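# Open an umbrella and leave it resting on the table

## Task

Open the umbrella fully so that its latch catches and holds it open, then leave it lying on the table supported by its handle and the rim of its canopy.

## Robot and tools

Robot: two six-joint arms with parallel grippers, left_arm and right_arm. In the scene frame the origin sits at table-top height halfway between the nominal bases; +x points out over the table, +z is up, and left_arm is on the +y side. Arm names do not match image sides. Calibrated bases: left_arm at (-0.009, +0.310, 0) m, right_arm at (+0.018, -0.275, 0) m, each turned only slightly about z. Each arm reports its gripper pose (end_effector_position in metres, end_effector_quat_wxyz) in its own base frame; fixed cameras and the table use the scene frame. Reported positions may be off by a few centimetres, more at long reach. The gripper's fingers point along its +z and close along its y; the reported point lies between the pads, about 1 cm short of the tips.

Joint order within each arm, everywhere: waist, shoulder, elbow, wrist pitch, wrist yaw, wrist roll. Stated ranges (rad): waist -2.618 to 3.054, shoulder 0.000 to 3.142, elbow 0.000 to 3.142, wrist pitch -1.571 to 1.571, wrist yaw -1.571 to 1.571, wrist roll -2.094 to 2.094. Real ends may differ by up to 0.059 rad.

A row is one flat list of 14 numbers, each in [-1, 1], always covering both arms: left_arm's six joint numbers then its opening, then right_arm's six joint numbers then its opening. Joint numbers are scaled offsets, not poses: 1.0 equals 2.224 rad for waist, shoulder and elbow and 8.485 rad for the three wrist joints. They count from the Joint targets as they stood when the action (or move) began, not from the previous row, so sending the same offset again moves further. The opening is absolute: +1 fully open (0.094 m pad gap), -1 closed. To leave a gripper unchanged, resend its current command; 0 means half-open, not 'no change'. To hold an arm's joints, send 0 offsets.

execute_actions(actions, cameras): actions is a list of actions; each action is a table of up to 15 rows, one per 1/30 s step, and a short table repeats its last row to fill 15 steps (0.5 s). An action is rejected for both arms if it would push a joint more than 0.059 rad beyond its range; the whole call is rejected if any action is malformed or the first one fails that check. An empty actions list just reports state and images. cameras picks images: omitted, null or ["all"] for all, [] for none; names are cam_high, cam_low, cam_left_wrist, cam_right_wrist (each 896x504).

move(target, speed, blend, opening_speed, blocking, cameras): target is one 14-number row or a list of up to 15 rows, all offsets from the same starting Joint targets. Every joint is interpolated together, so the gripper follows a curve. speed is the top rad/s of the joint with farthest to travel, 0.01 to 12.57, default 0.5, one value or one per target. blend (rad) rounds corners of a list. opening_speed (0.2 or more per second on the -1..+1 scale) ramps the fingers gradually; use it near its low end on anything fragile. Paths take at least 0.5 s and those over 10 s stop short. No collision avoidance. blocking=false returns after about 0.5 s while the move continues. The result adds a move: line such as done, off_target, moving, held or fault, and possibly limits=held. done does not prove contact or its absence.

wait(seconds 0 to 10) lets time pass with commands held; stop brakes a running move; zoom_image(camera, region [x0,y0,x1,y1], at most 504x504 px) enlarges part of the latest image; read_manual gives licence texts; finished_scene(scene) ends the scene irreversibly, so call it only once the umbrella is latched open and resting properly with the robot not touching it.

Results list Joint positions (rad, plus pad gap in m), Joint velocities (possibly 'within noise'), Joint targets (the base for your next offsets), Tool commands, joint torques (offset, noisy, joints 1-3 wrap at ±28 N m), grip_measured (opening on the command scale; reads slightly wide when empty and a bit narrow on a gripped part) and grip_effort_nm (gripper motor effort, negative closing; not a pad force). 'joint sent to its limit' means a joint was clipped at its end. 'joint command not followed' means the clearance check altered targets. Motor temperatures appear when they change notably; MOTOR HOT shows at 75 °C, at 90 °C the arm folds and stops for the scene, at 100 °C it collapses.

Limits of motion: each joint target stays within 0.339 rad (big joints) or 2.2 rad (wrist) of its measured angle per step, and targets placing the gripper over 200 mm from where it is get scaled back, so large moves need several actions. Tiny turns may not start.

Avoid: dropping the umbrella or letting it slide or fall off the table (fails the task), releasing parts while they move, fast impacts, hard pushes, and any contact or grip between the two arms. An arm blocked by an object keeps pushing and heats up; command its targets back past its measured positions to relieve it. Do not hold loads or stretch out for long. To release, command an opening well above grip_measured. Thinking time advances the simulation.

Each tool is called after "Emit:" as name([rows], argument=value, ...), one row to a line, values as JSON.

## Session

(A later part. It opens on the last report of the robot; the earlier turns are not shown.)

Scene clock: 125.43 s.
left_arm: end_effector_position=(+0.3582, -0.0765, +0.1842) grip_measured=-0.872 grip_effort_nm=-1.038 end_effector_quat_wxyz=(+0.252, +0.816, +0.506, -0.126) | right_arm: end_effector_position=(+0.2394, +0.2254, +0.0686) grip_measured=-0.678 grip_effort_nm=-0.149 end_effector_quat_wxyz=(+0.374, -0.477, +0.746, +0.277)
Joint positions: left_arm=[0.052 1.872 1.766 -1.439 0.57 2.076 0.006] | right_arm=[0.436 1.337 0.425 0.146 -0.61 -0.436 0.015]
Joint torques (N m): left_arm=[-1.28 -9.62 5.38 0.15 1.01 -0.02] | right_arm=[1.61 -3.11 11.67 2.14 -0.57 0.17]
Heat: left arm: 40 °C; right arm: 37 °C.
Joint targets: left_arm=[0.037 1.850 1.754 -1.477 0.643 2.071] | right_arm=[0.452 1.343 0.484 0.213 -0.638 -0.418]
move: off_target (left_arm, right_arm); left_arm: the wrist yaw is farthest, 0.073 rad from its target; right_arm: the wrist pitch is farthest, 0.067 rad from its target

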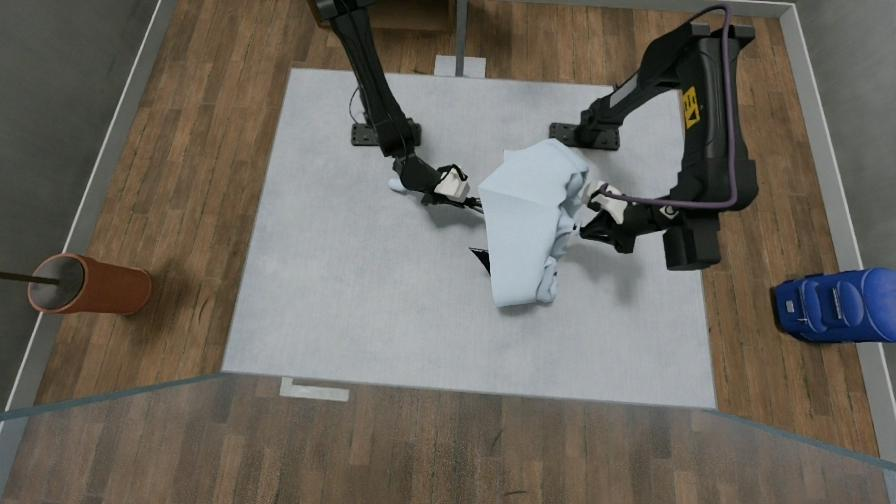

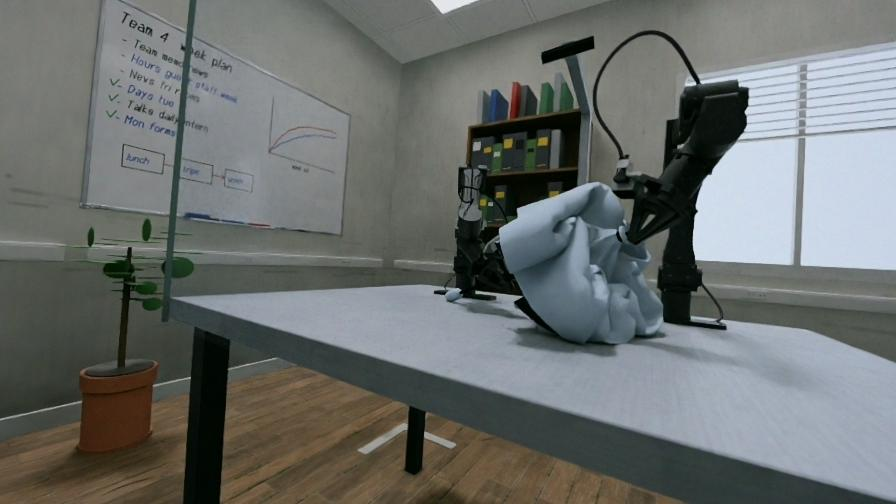

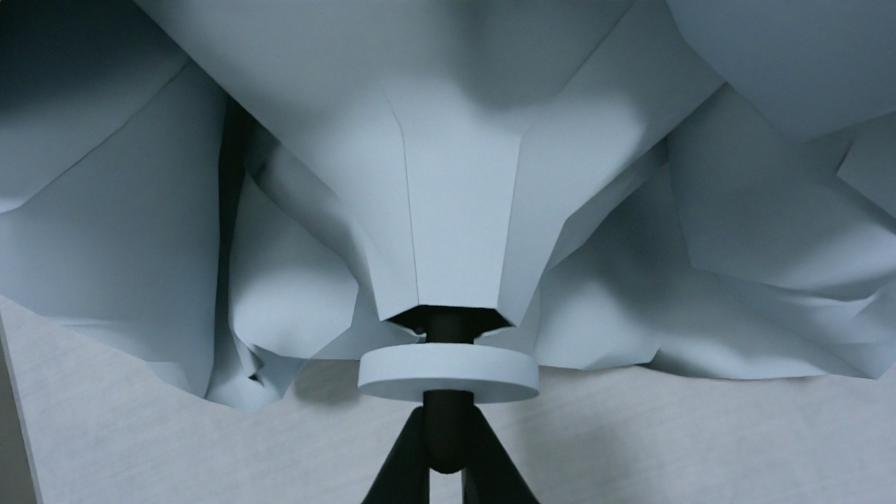

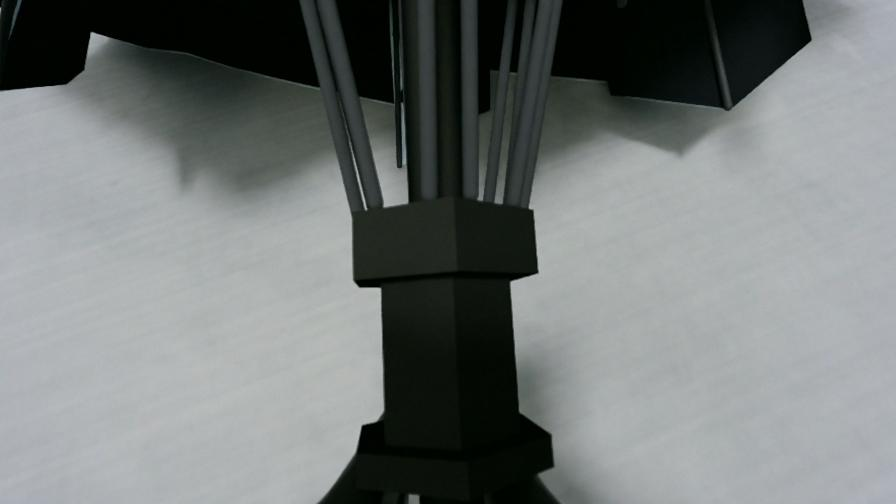

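Emit:
move(target=[0,0,0,0,0,0,-1,0.062,0.0593,0.11,0.005,0.0132,0.0113,-0.68], speed=0.15)

Scene clock: 130.23 s.
left_arm: end_effector_position=(+0.3842, -0.0460, +0.1809) grip_measured=-0.872 grip_effort_nm=-1.043 end_effector_quat_wxyz=(+0.238, +0.823, +0.514, -0.046) | right_arm: end_effector_position=(+0.2566, +0.2590, +0.0670) grip_measured=-0.678 grip_effort_nm=-0.144 end_effector_quat_wxyz=(+0.325, -0.475, +0.777, +0.254)
Joint positions: left_arm=[0.088 1.862 1.766 -1.328 0.468 2.076 0.006] | right_arm=[0.564 1.475 0.623 0.02 -0.471 -0.348 0.015]
Joint torques (N m): left_arm=[-4.36 -8.92 5.57 -0.73 1.96 -0.02] | right_arm=[2.7 -4.75 16.13 3.67 -0.83 0.26]
Motor temperatures (°C): left_arm=[34 38 40 35 33 32 32] | right_arm=[35 36 38 39 33 34 34]
Heat: left arm: 40 °C; right arm: 39 °C.
Joint targets: left_arm=[0.037 1.850 1.754 -1.477 0.642 2.071] | right_arm=[0.590 1.475 0.728 0.255 -0.526 -0.322]
move: off_target (left_arm, right_arm); left_arm: the wrist yaw is farthest, 0.175 rad from its target; right_arm: the wrist pitch is farthest, 0.235 rad from its target

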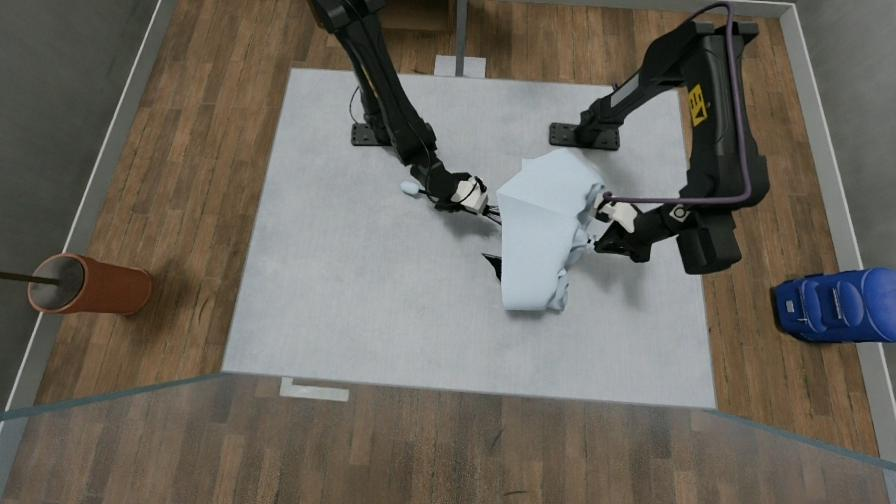

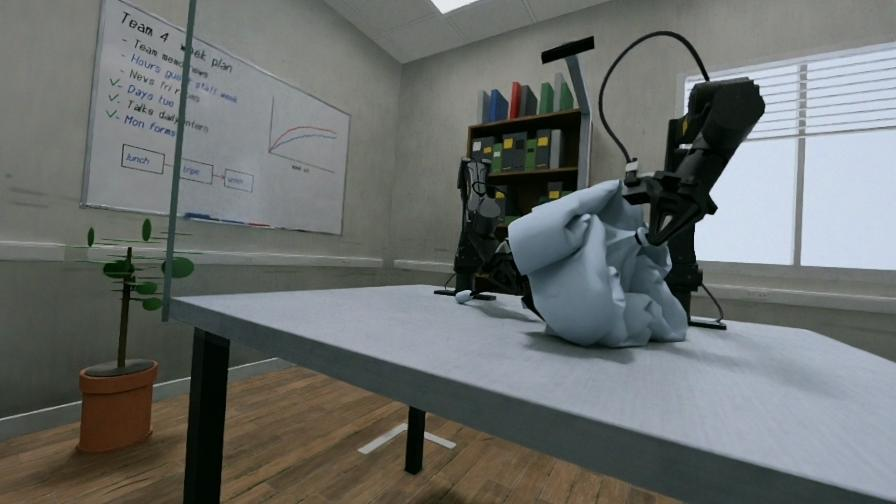

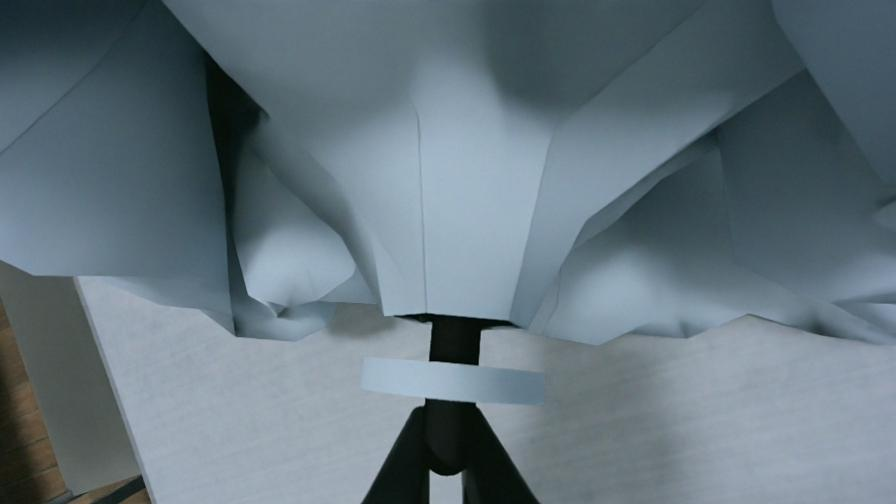

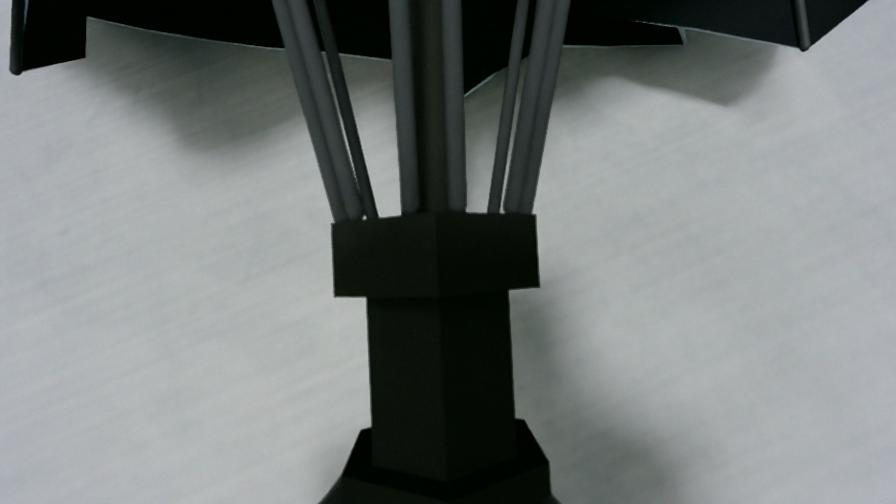

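Emit:
move(target=[-0.04,0,0,-0.0106,0.03,0,-1,0.01,0,0.02,0.015,0,0,-0.68], speed=0.15)

Scene clock: 136.37 s.
left_arm: end_effector_position=(+0.3920, -0.0650, +0.2034) grip_measured=-0.871 grip_effort_nm=-1.028 end_effector_quat_wxyz=(+0.301, +0.815, +0.493, -0.051) | right_arm: end_effector_position=(+0.2602, +0.2605, +0.0697) grip_measured=-0.678 grip_effort_nm=-0.149 end_effector_quat_wxyz=(+0.331, -0.475, +0.777, +0.247)
Joint positions: left_arm=[0.086 1.852 1.79 -1.308 0.592 2.078 0.006] | right_arm=[0.57 1.475 0.634 0.019 -0.451 -0.346 0.015]
Joint torques (N m): left_arm=[-11.95 -8.08 3.82 -1.8 3.3 -0.04] | right_arm=[4.18 -4.82 19.23 4.89 -1.04 0.25]
Motor temperatures (°C): left_arm=[35 38 40 35 35 32 32] | right_arm=[35 36 40 47 33 34 34]
Heat: left arm: 40 °C; right arm: 47 °C.
Joint targets: left_arm=[-0.052 1.850 1.754 -1.567 0.897 2.071] | right_arm=[0.613 1.475 0.773 0.383 -0.526 -0.322]
move: off_target (left_arm, right_arm); left_arm: the wrist yaw is farthest, 0.304 rad from its target; right_arm: the wrist pitch is farthest, 0.363 rad from its target

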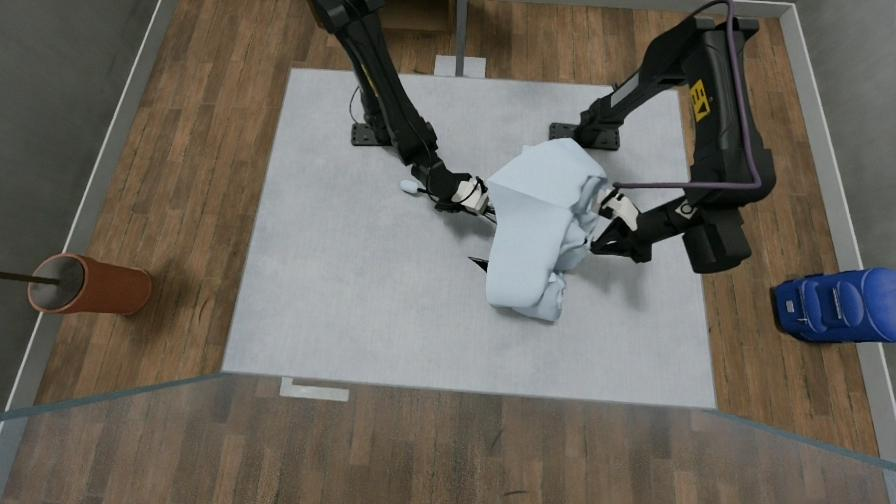

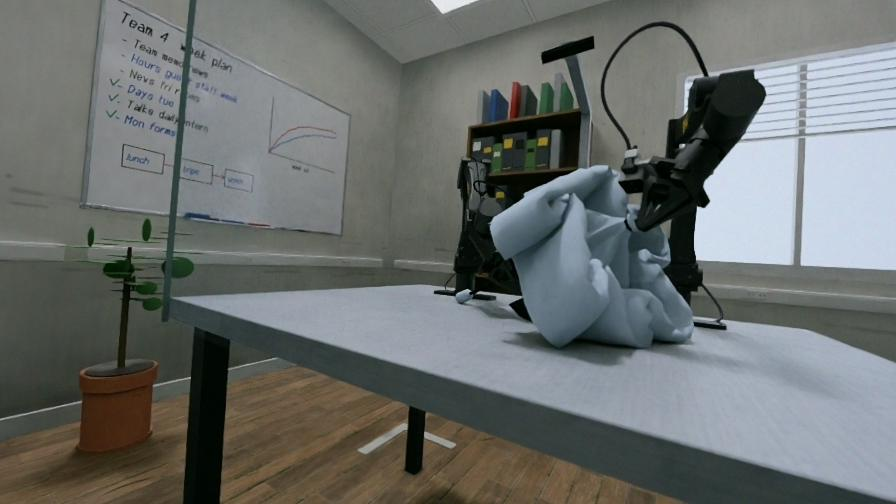

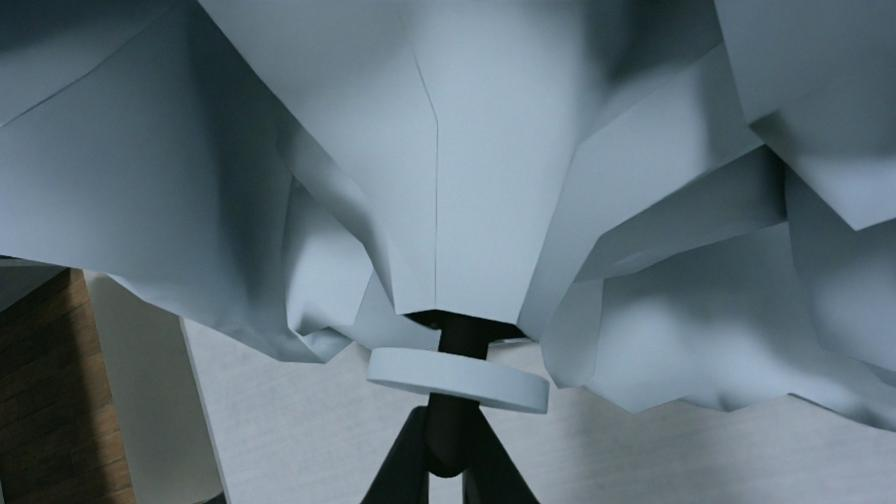

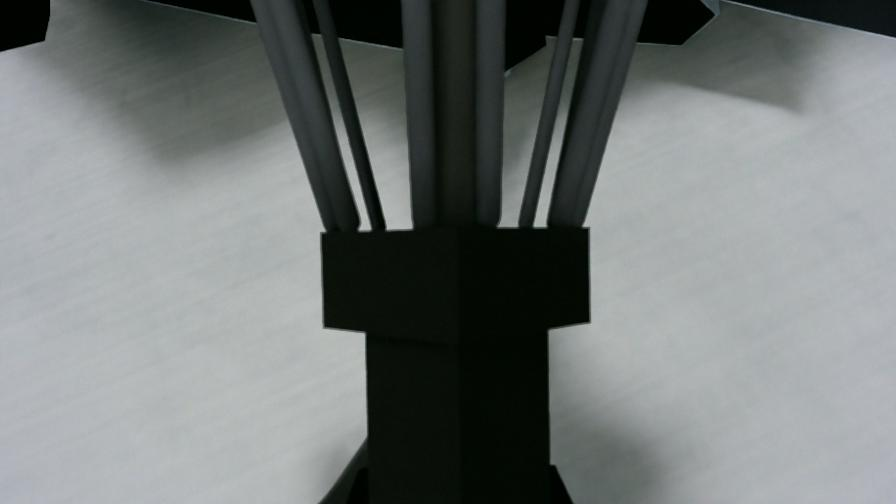

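Emit:
move(target=[0.04,0,0,0.0106,-0.03,0,-1,-0.118,-0.0832,-0.130,-0.0216,-0.0205,-0.021,-0.5], speed=0.25)

Scene clock: 149.63 s.
left_arm: end_effector_position=(+0.3651, -0.0806, +0.2021) grip_measured=-0.871 grip_effort_nm=-1.043 end_effector_quat_wxyz=(+0.287, +0.811, +0.498, -0.108) | right_arm: end_effector_position=(+0.2675, +0.2134, +0.0939) grip_measured=-0.502 grip_effort_nm=0.076 end_effector_quat_wxyz=(+0.412, -0.474, +0.734, +0.260)
Joint positions: left_arm=[0.06 1.845 1.78 -1.413 0.618 2.071 0.006] | right_arm=[0.351 1.323 0.49 0.115 -0.645 -0.493 0.023]
Joint torques (N m): left_arm=[-1.95 -7.38 4.4 0.03 0.56 0.05] | right_arm=[-0.16 -6.3 6.12 2.36 -0.86 -0.05]
Motor temperatures (°C): left_arm=[37 38 40 37 42 32 32] | right_arm=[35 36 45 66 34 34 34]
Heat: left arm: 42 °C; right arm: 66 °C.
Joint targets: left_arm=[0.037 1.850 1.754 -1.477 0.642 2.071] | right_arm=[0.350 1.289 0.484 0.199 -0.700 -0.500]
move: off_target (left_arm, right_arm); left_arm: the wrist pitch is farthest, 0.064 rad from its target; right_arm: the wrist pitch is farthest, 0.085 rad from its target

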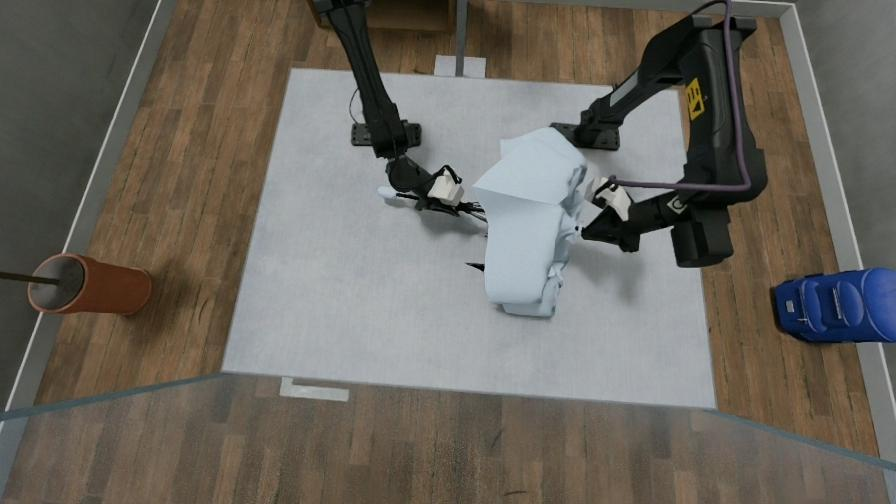

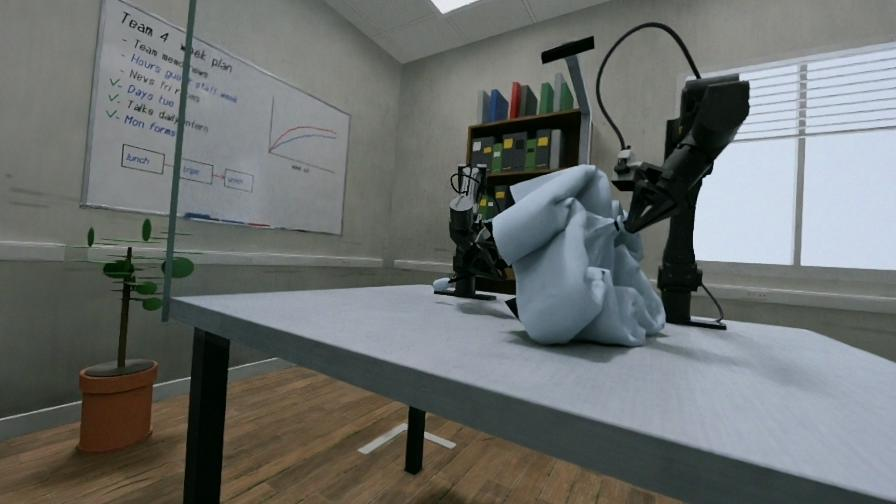

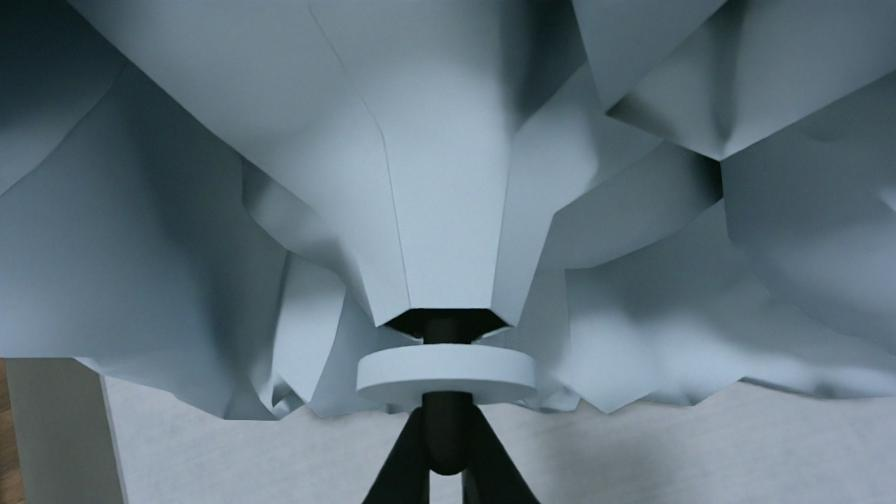

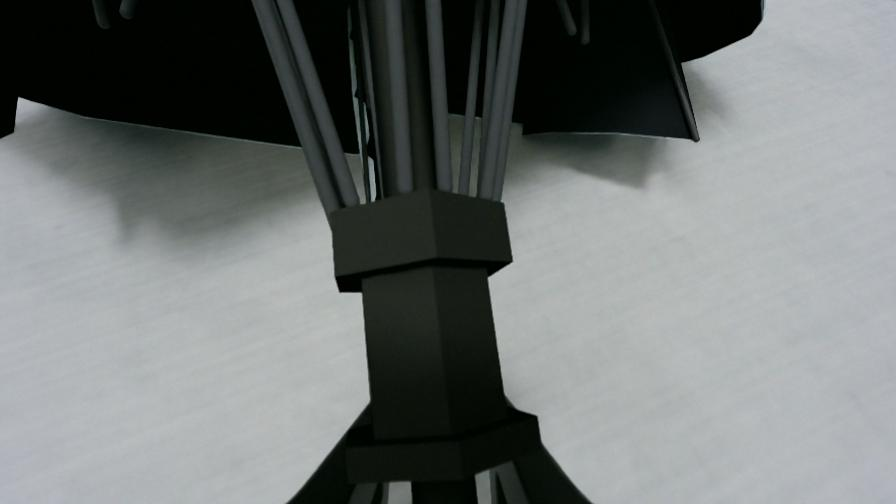

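Emit:
move([
  [0,0,0,0,0,0,-1,0,0,0,0,0,0,0.3],
  [0,0,0,0,0,0,-1,-0.118,-0.092,0.012,-0.06,-0.0215,-0.035,0.3],
], speed=0.5, opening_speed=1.5)

Scene clock: 161.33 s.
left_arm: end_effector_position=(+0.3577, -0.0844, +0.1978) grip_measured=-0.872 grip_effort_nm=-1.028 end_effector_quat_wxyz=(+0.273, +0.815, +0.497, -0.119) | right_arm: end_effector_position=(+0.2382, +0.1585, +0.1160) grip_measured=+0.298 grip_effort_nm=0.085 end_effector_quat_wxyz=(+0.415, -0.489, +0.719, +0.268)
Joint positions: left_arm=[0.044 1.845 1.771 -1.434 0.603 2.071 0.006] | right_arm=[0.093 1.102 0.49 -0.289 -0.857 -0.785 0.061]
Joint torques (N m): left_arm=[-0.55 -7.35 5.07 0.18 0.72 0.04] | right_arm=[-0.54 -3.59 8.81 1.12 -0.64 -0.11]
Motor temperatures (°C): left_arm=[36 38 40 36 38 32 33] | right_arm=[35 36 41 56 34 34 34]
Heat: left arm: 40 °C; right arm: 56 °C.
Joint targets: left_arm=[0.037 1.850 1.754 -1.477 0.643 2.071] | right_arm=[0.088 1.085 0.511 -0.310 -0.883 -0.797]
move: off_target (left_arm); left_arm: the wrist pitch is farthest, 0.043 rad from its target

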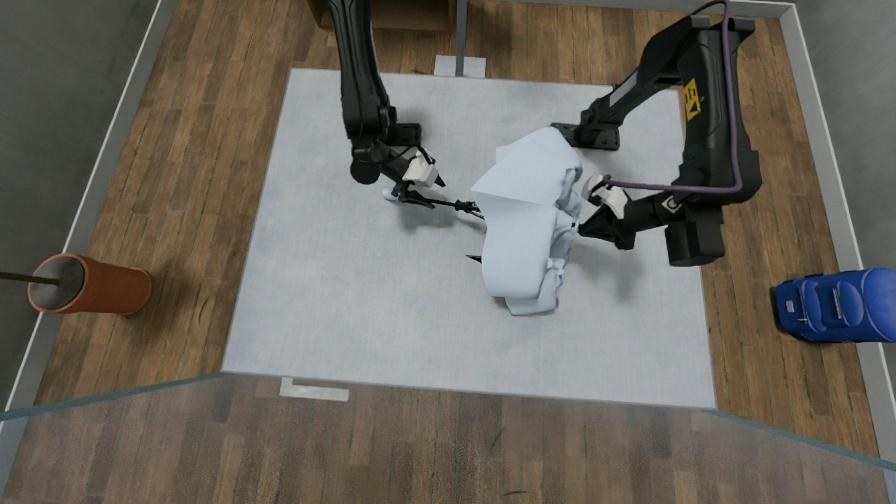

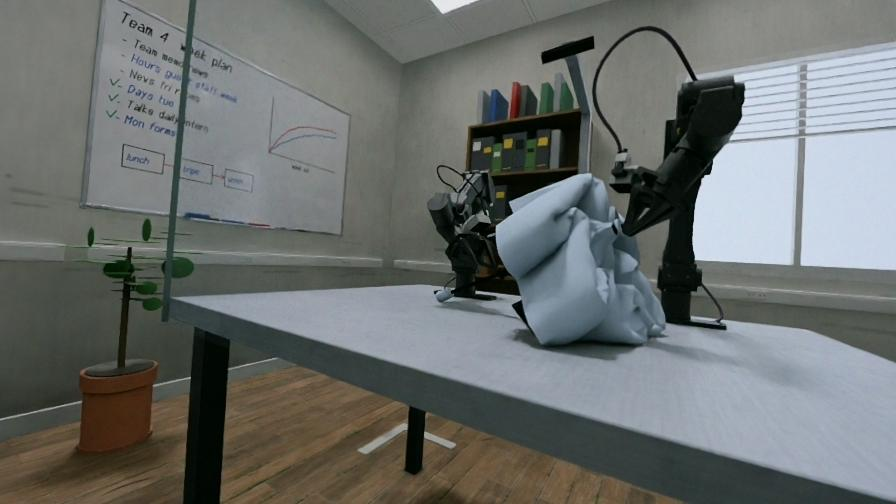

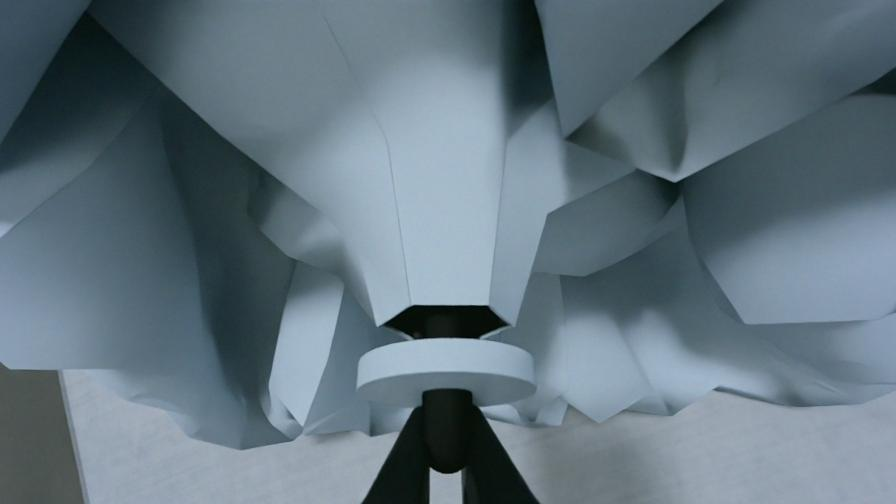

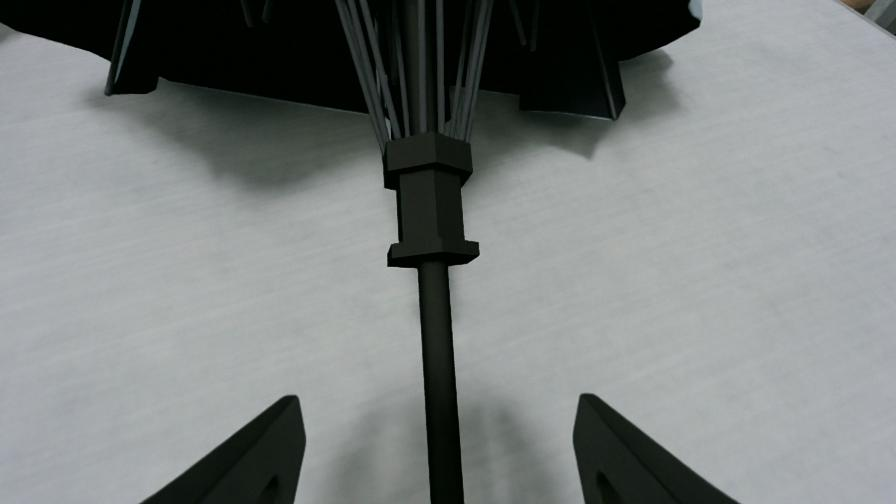

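Emit:
move(target=[0,-0.063,0,0,0,0,-1,0,0,0,0,0,0,0.3], speed=0.25, cameras=["cam_low","cam_right_wrist","cam_high"])

Scene clock: 165.63 s.
left_arm: end_effector_position=(+0.3435, -0.0810, +0.2316) grip_measured=-0.872 grip_effort_nm=-1.038 end_effector_quat_wxyz=(+0.285, +0.825, +0.483, -0.071) | right_arm: end_effector_position=(+0.2380, +0.1585, +0.1160) grip_measured=+0.298 grip_effort_nm=0.085 end_effector_quat_wxyz=(+0.415, -0.489, +0.719, +0.268)
Joint positions: left_arm=[0.044 1.73 1.768 -1.447 0.576 2.078 0.006] | right_arm=[0.093 1.102 0.49 -0.289 -0.858 -0.786 0.061]
Joint torques (N m): left_arm=[-0.58 -8.32 5.31 0.51 0.95 -0.03] | right_arm=[-0.47 -3.56 8.8 1.13 -0.65 -0.11]
Heat: left arm: 40 °C; right arm: 53 °C.
Joint targets: left_arm=[0.037 1.710 1.755 -1.477 0.642 2.071] | right_arm=[0.088 1.085 0.511 -0.310 -0.883 -0.798]
move: off_target (left_arm); left_arm: the wrist yaw is farthest, 0.067 rad from its target
Images, in order (width x height): cam_high 896x504, cam_low 896x504, cam_right_wrist 896x504.

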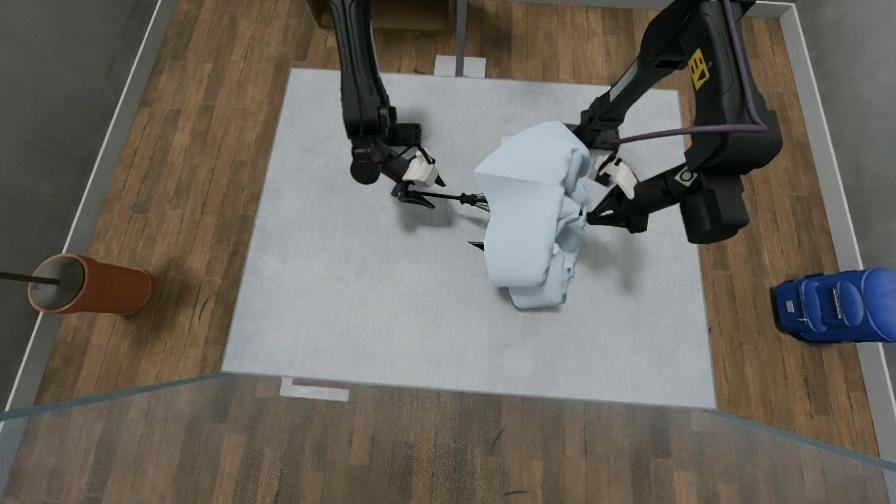

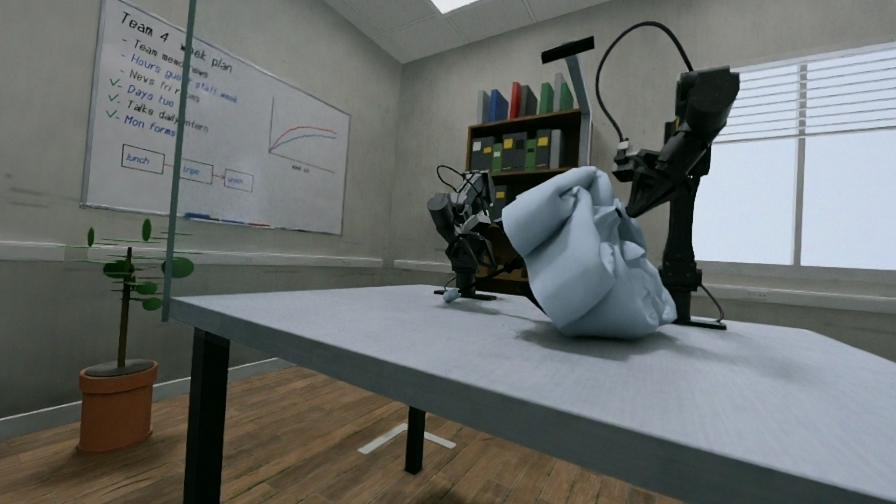

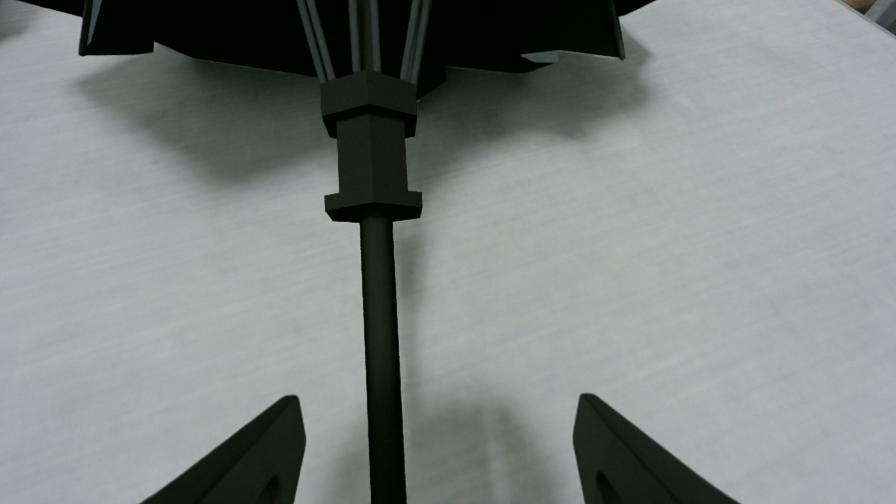

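Emit:
move(target=[0,0,0,0,0,0,-1,0.02,-0.027,-0.141,0.0942,-0.016,0.06,0.2], speed=0.6, cameras=["cam_right_wrist"])

Scene clock: 174.00 s.
left_arm: end_effector_position=(+0.3435, -0.0810, +0.2316) grip_measured=-0.872 grip_effort_nm=-1.048 end_effector_quat_wxyz=(+0.285, +0.825, +0.483, -0.071) | right_arm: end_effector_position=(+0.2327, +0.1817, +0.1507) grip_measured=+0.202 grip_effort_nm=-0.144 end_effector_quat_wxyz=(+0.536, -0.421, +0.644, +0.347)
Joint positions: left_arm=[0.044 1.73 1.768 -1.447 0.576 2.078 0.006] | right_arm=[0.126 1.041 0.217 0.477 -1 -0.299 0.056]
Joint torques (N m): left_arm=[-0.57 -8.35 5.31 0.51 0.96 -0.03] | right_arm=[0.58 -2.82 5.14 1.78 -0.4 0.11]
Motor temperatures (°C): left_arm=[35 39 40 35 37 32 33] | right_arm=[35 36 40 49 34 34 34]
Heat: left arm: 40 °C; right arm: 49 °C.
Joint targets: left_arm=[0.037 1.710 1.755 -1.477 0.643 2.071] | right_arm=[0.132 1.025 0.197 0.489 -1.018 -0.288]
move: off_target (left_arm); left_arm: the wrist yaw is farthest, 0.066 rad from its target

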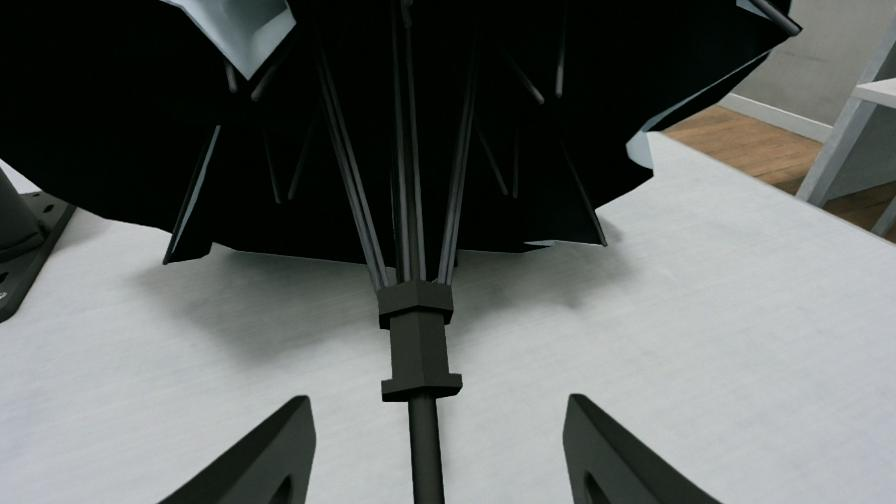

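Emit:
move(target=[0,0,0,0,0,0,-1,0.122,0.1983,0.012,0.0602,0.0301,0.014,0.2], speed=0.3, cameras=["cam_right_wrist"])

Scene clock: 179.83 s.
left_arm: end_effector_position=(+0.3435, -0.0810, +0.2316) grip_measured=-0.872 grip_effort_nm=-1.028 end_effector_quat_wxyz=(+0.285, +0.825, +0.483, -0.071) | right_arm: end_effector_position=(+0.2444, +0.2389, +0.1197) grip_measured=+0.202 grip_effort_nm=-0.144 end_effector_quat_wxyz=(+0.532, -0.430, +0.636, +0.358)
Joint positions: left_arm=[0.044 1.73 1.768 -1.447 0.576 2.078 0.006] | right_arm=[0.398 1.455 0.217 0.987 -0.773 -0.18 0.056]
Joint torques (N m): left_arm=[-0.55 -8.32 5.33 0.51 0.96 -0.03] | right_arm=[0.55 -2.69 5.86 1.91 -0.03 0.12]
Heat: left arm: 40 °C; right arm: 48 °C.
Joint targets: left_arm=[0.037 1.710 1.755 -1.477 0.643 2.071] | right_arm=[0.403 1.466 0.224 1.000 -0.763 -0.169]
move: off_target (left_arm); left_arm: the wrist yaw is farthest, 0.067 rad from its target

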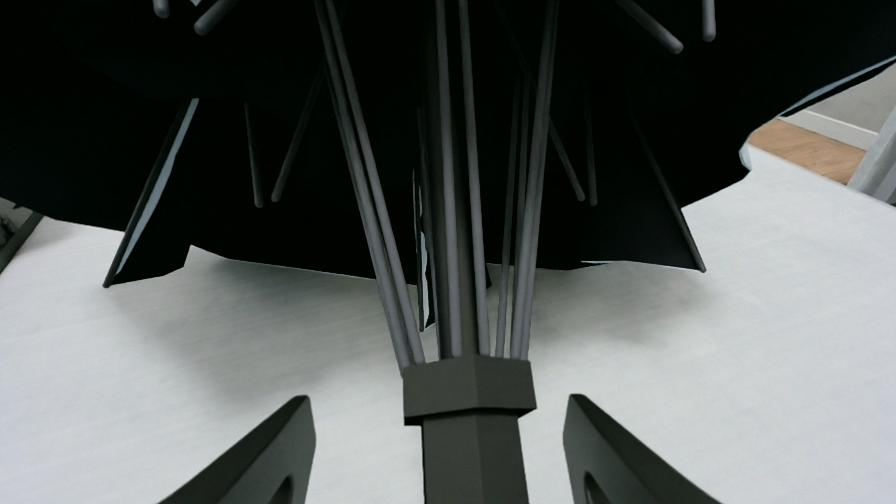

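Emit:
move([
  [0,0,0,0,0,0,-1,-0.0067,-0.0126,-0.0162,0,0,0,0.2],
  [0,0,0,0,0,0,-1,-0.0067,-0.0126,-0.0162,0,0,0,-1],
], speed=0.3, opening_speed=0.8, cameras=["cam_right_wrist"])

Scene clock: 185.07 s.
left_arm: end_effector_position=(+0.3433, -0.0808, +0.2314) grip_measured=-0.872 grip_effort_nm=-1.038 end_effector_quat_wxyz=(+0.284, +0.825, +0.483, -0.070) | right_arm: end_effector_position=(+0.2414, +0.2369, +0.1161) grip_measured=-0.476 grip_effort_nm=-1.057 end_effector_quat_wxyz=(+0.529, -0.431, +0.637, +0.358)
Joint positions: left_arm=[0.044 1.73 1.768 -1.448 0.575 2.079 0.006] | right_arm=[0.394 1.455 0.203 0.991 -0.777 -0.186 0.025]
Joint torques (N m): left_arm=[-0.55 -8.32 5.3 0.52 0.97 -0.05] | right_arm=[-0.55 -4.74 3.93 1.87 0.03 0.18]
Heat: left arm: 40 °C; right arm: 48 °C.
Joint targets: left_arm=[0.037 1.710 1.755 -1.478 0.643 2.071] | right_arm=[0.389 1.438 0.188 1.001 -0.763 -0.170]
move: off_target (left_arm); left_arm: the wrist yaw is farthest, 0.068 rad from its target

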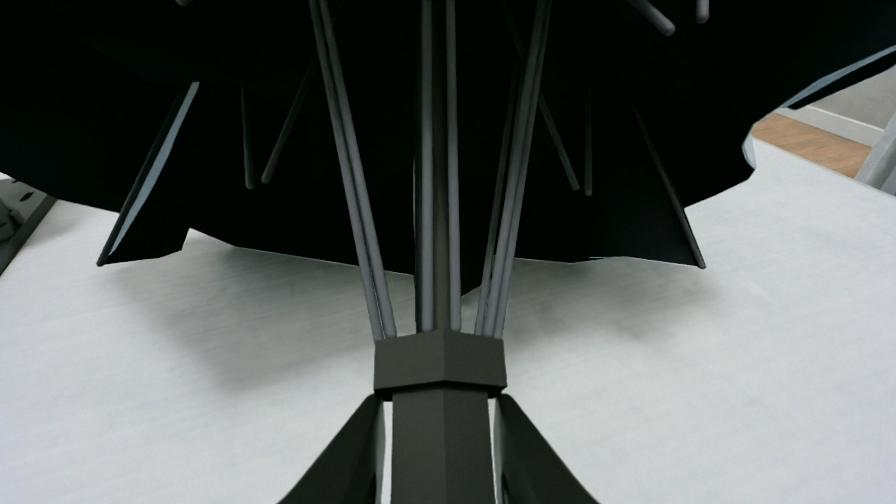

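Emit:
move(target=[-0.01,0,0,0,0.008,0,-1,0.063,0.0166,0.0719,-0.0114,0.016,0.0053,-1], speed=0.15)

Scene clock: 192.10 s.
left_arm: end_effector_position=(+0.3615, -0.0677, +0.2304) grip_measured=-0.872 grip_effort_nm=-1.043 end_effector_quat_wxyz=(+0.281, +0.828, +0.484, -0.024) | right_arm: end_effector_position=(+0.2489, +0.2608, +0.1176) grip_measured=-0.482 grip_effort_nm=-1.053 end_effector_quat_wxyz=(+0.515, -0.427, +0.656, +0.349)
Joint positions: left_arm=[0.058 1.73 1.768 -1.371 0.526 2.079 0.006] | right_arm=[0.503 1.459 0.282 0.889 -0.649 -0.158 0.024]
Joint torques (N m): left_arm=[-3.73 -8.44 5.44 -0.1 2.08 -0.04] | right_arm=[2.63 -2.66 11.52 1.96 0.1 0.35]
Heat: left arm: 40 °C; right arm: 47 °C.
Joint targets: left_arm=[0.015 1.710 1.755 -1.477 0.710 2.071] | right_arm=[0.529 1.475 0.348 0.904 -0.627 -0.124]
move: off_target (left_arm, right_arm); left_arm: the wrist yaw is farthest, 0.184 rad from its target; right_arm: the elbow is farthest, 0.066 rad from its target

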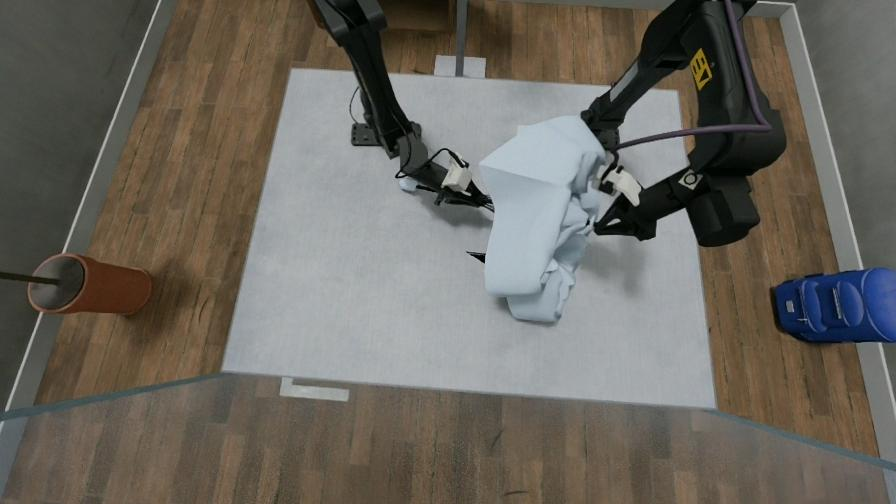

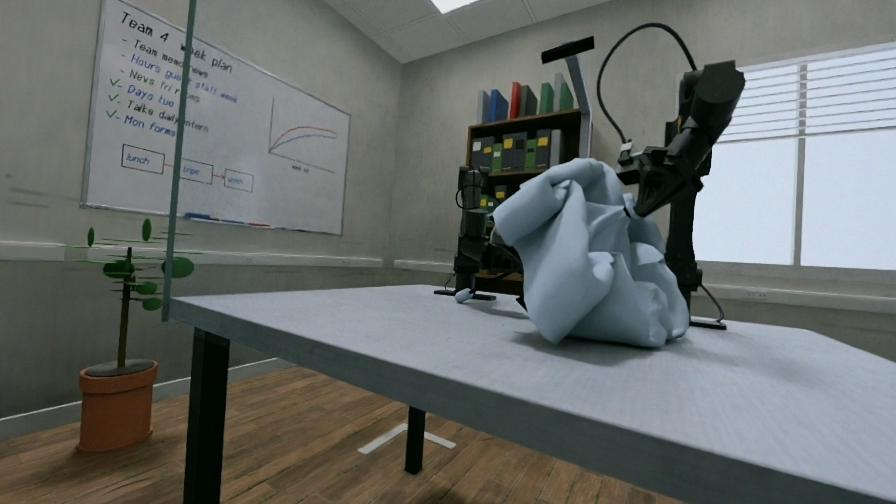

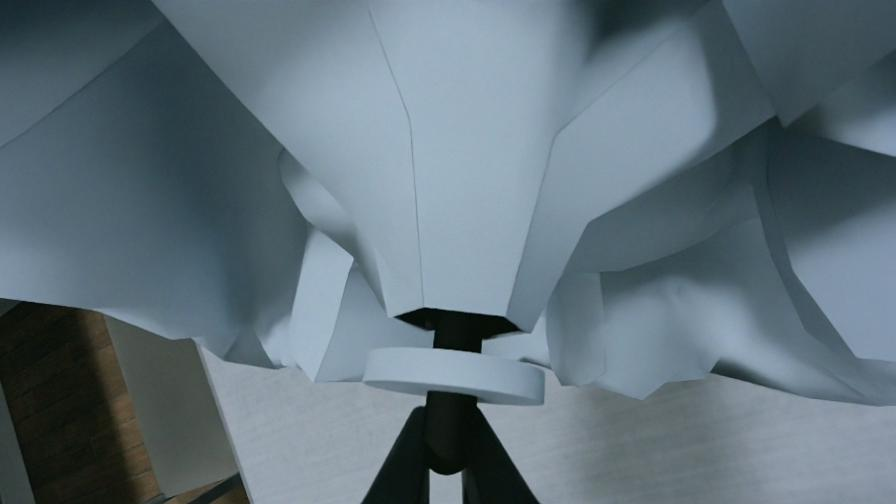

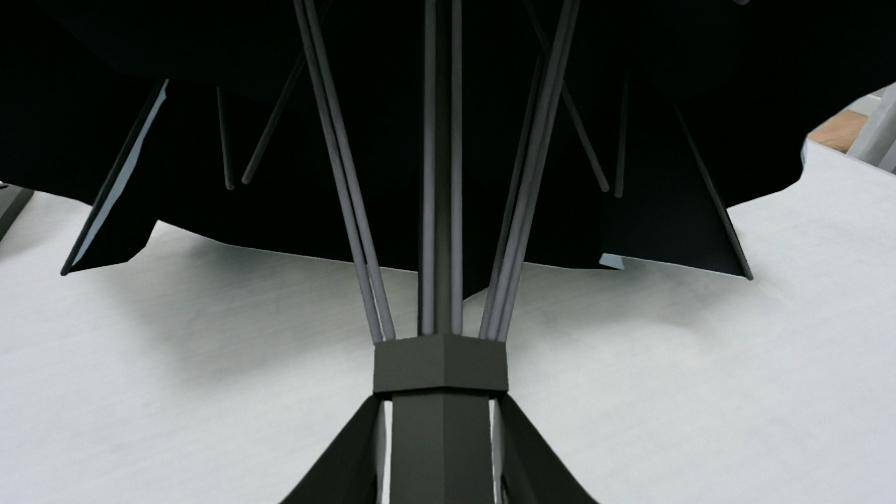

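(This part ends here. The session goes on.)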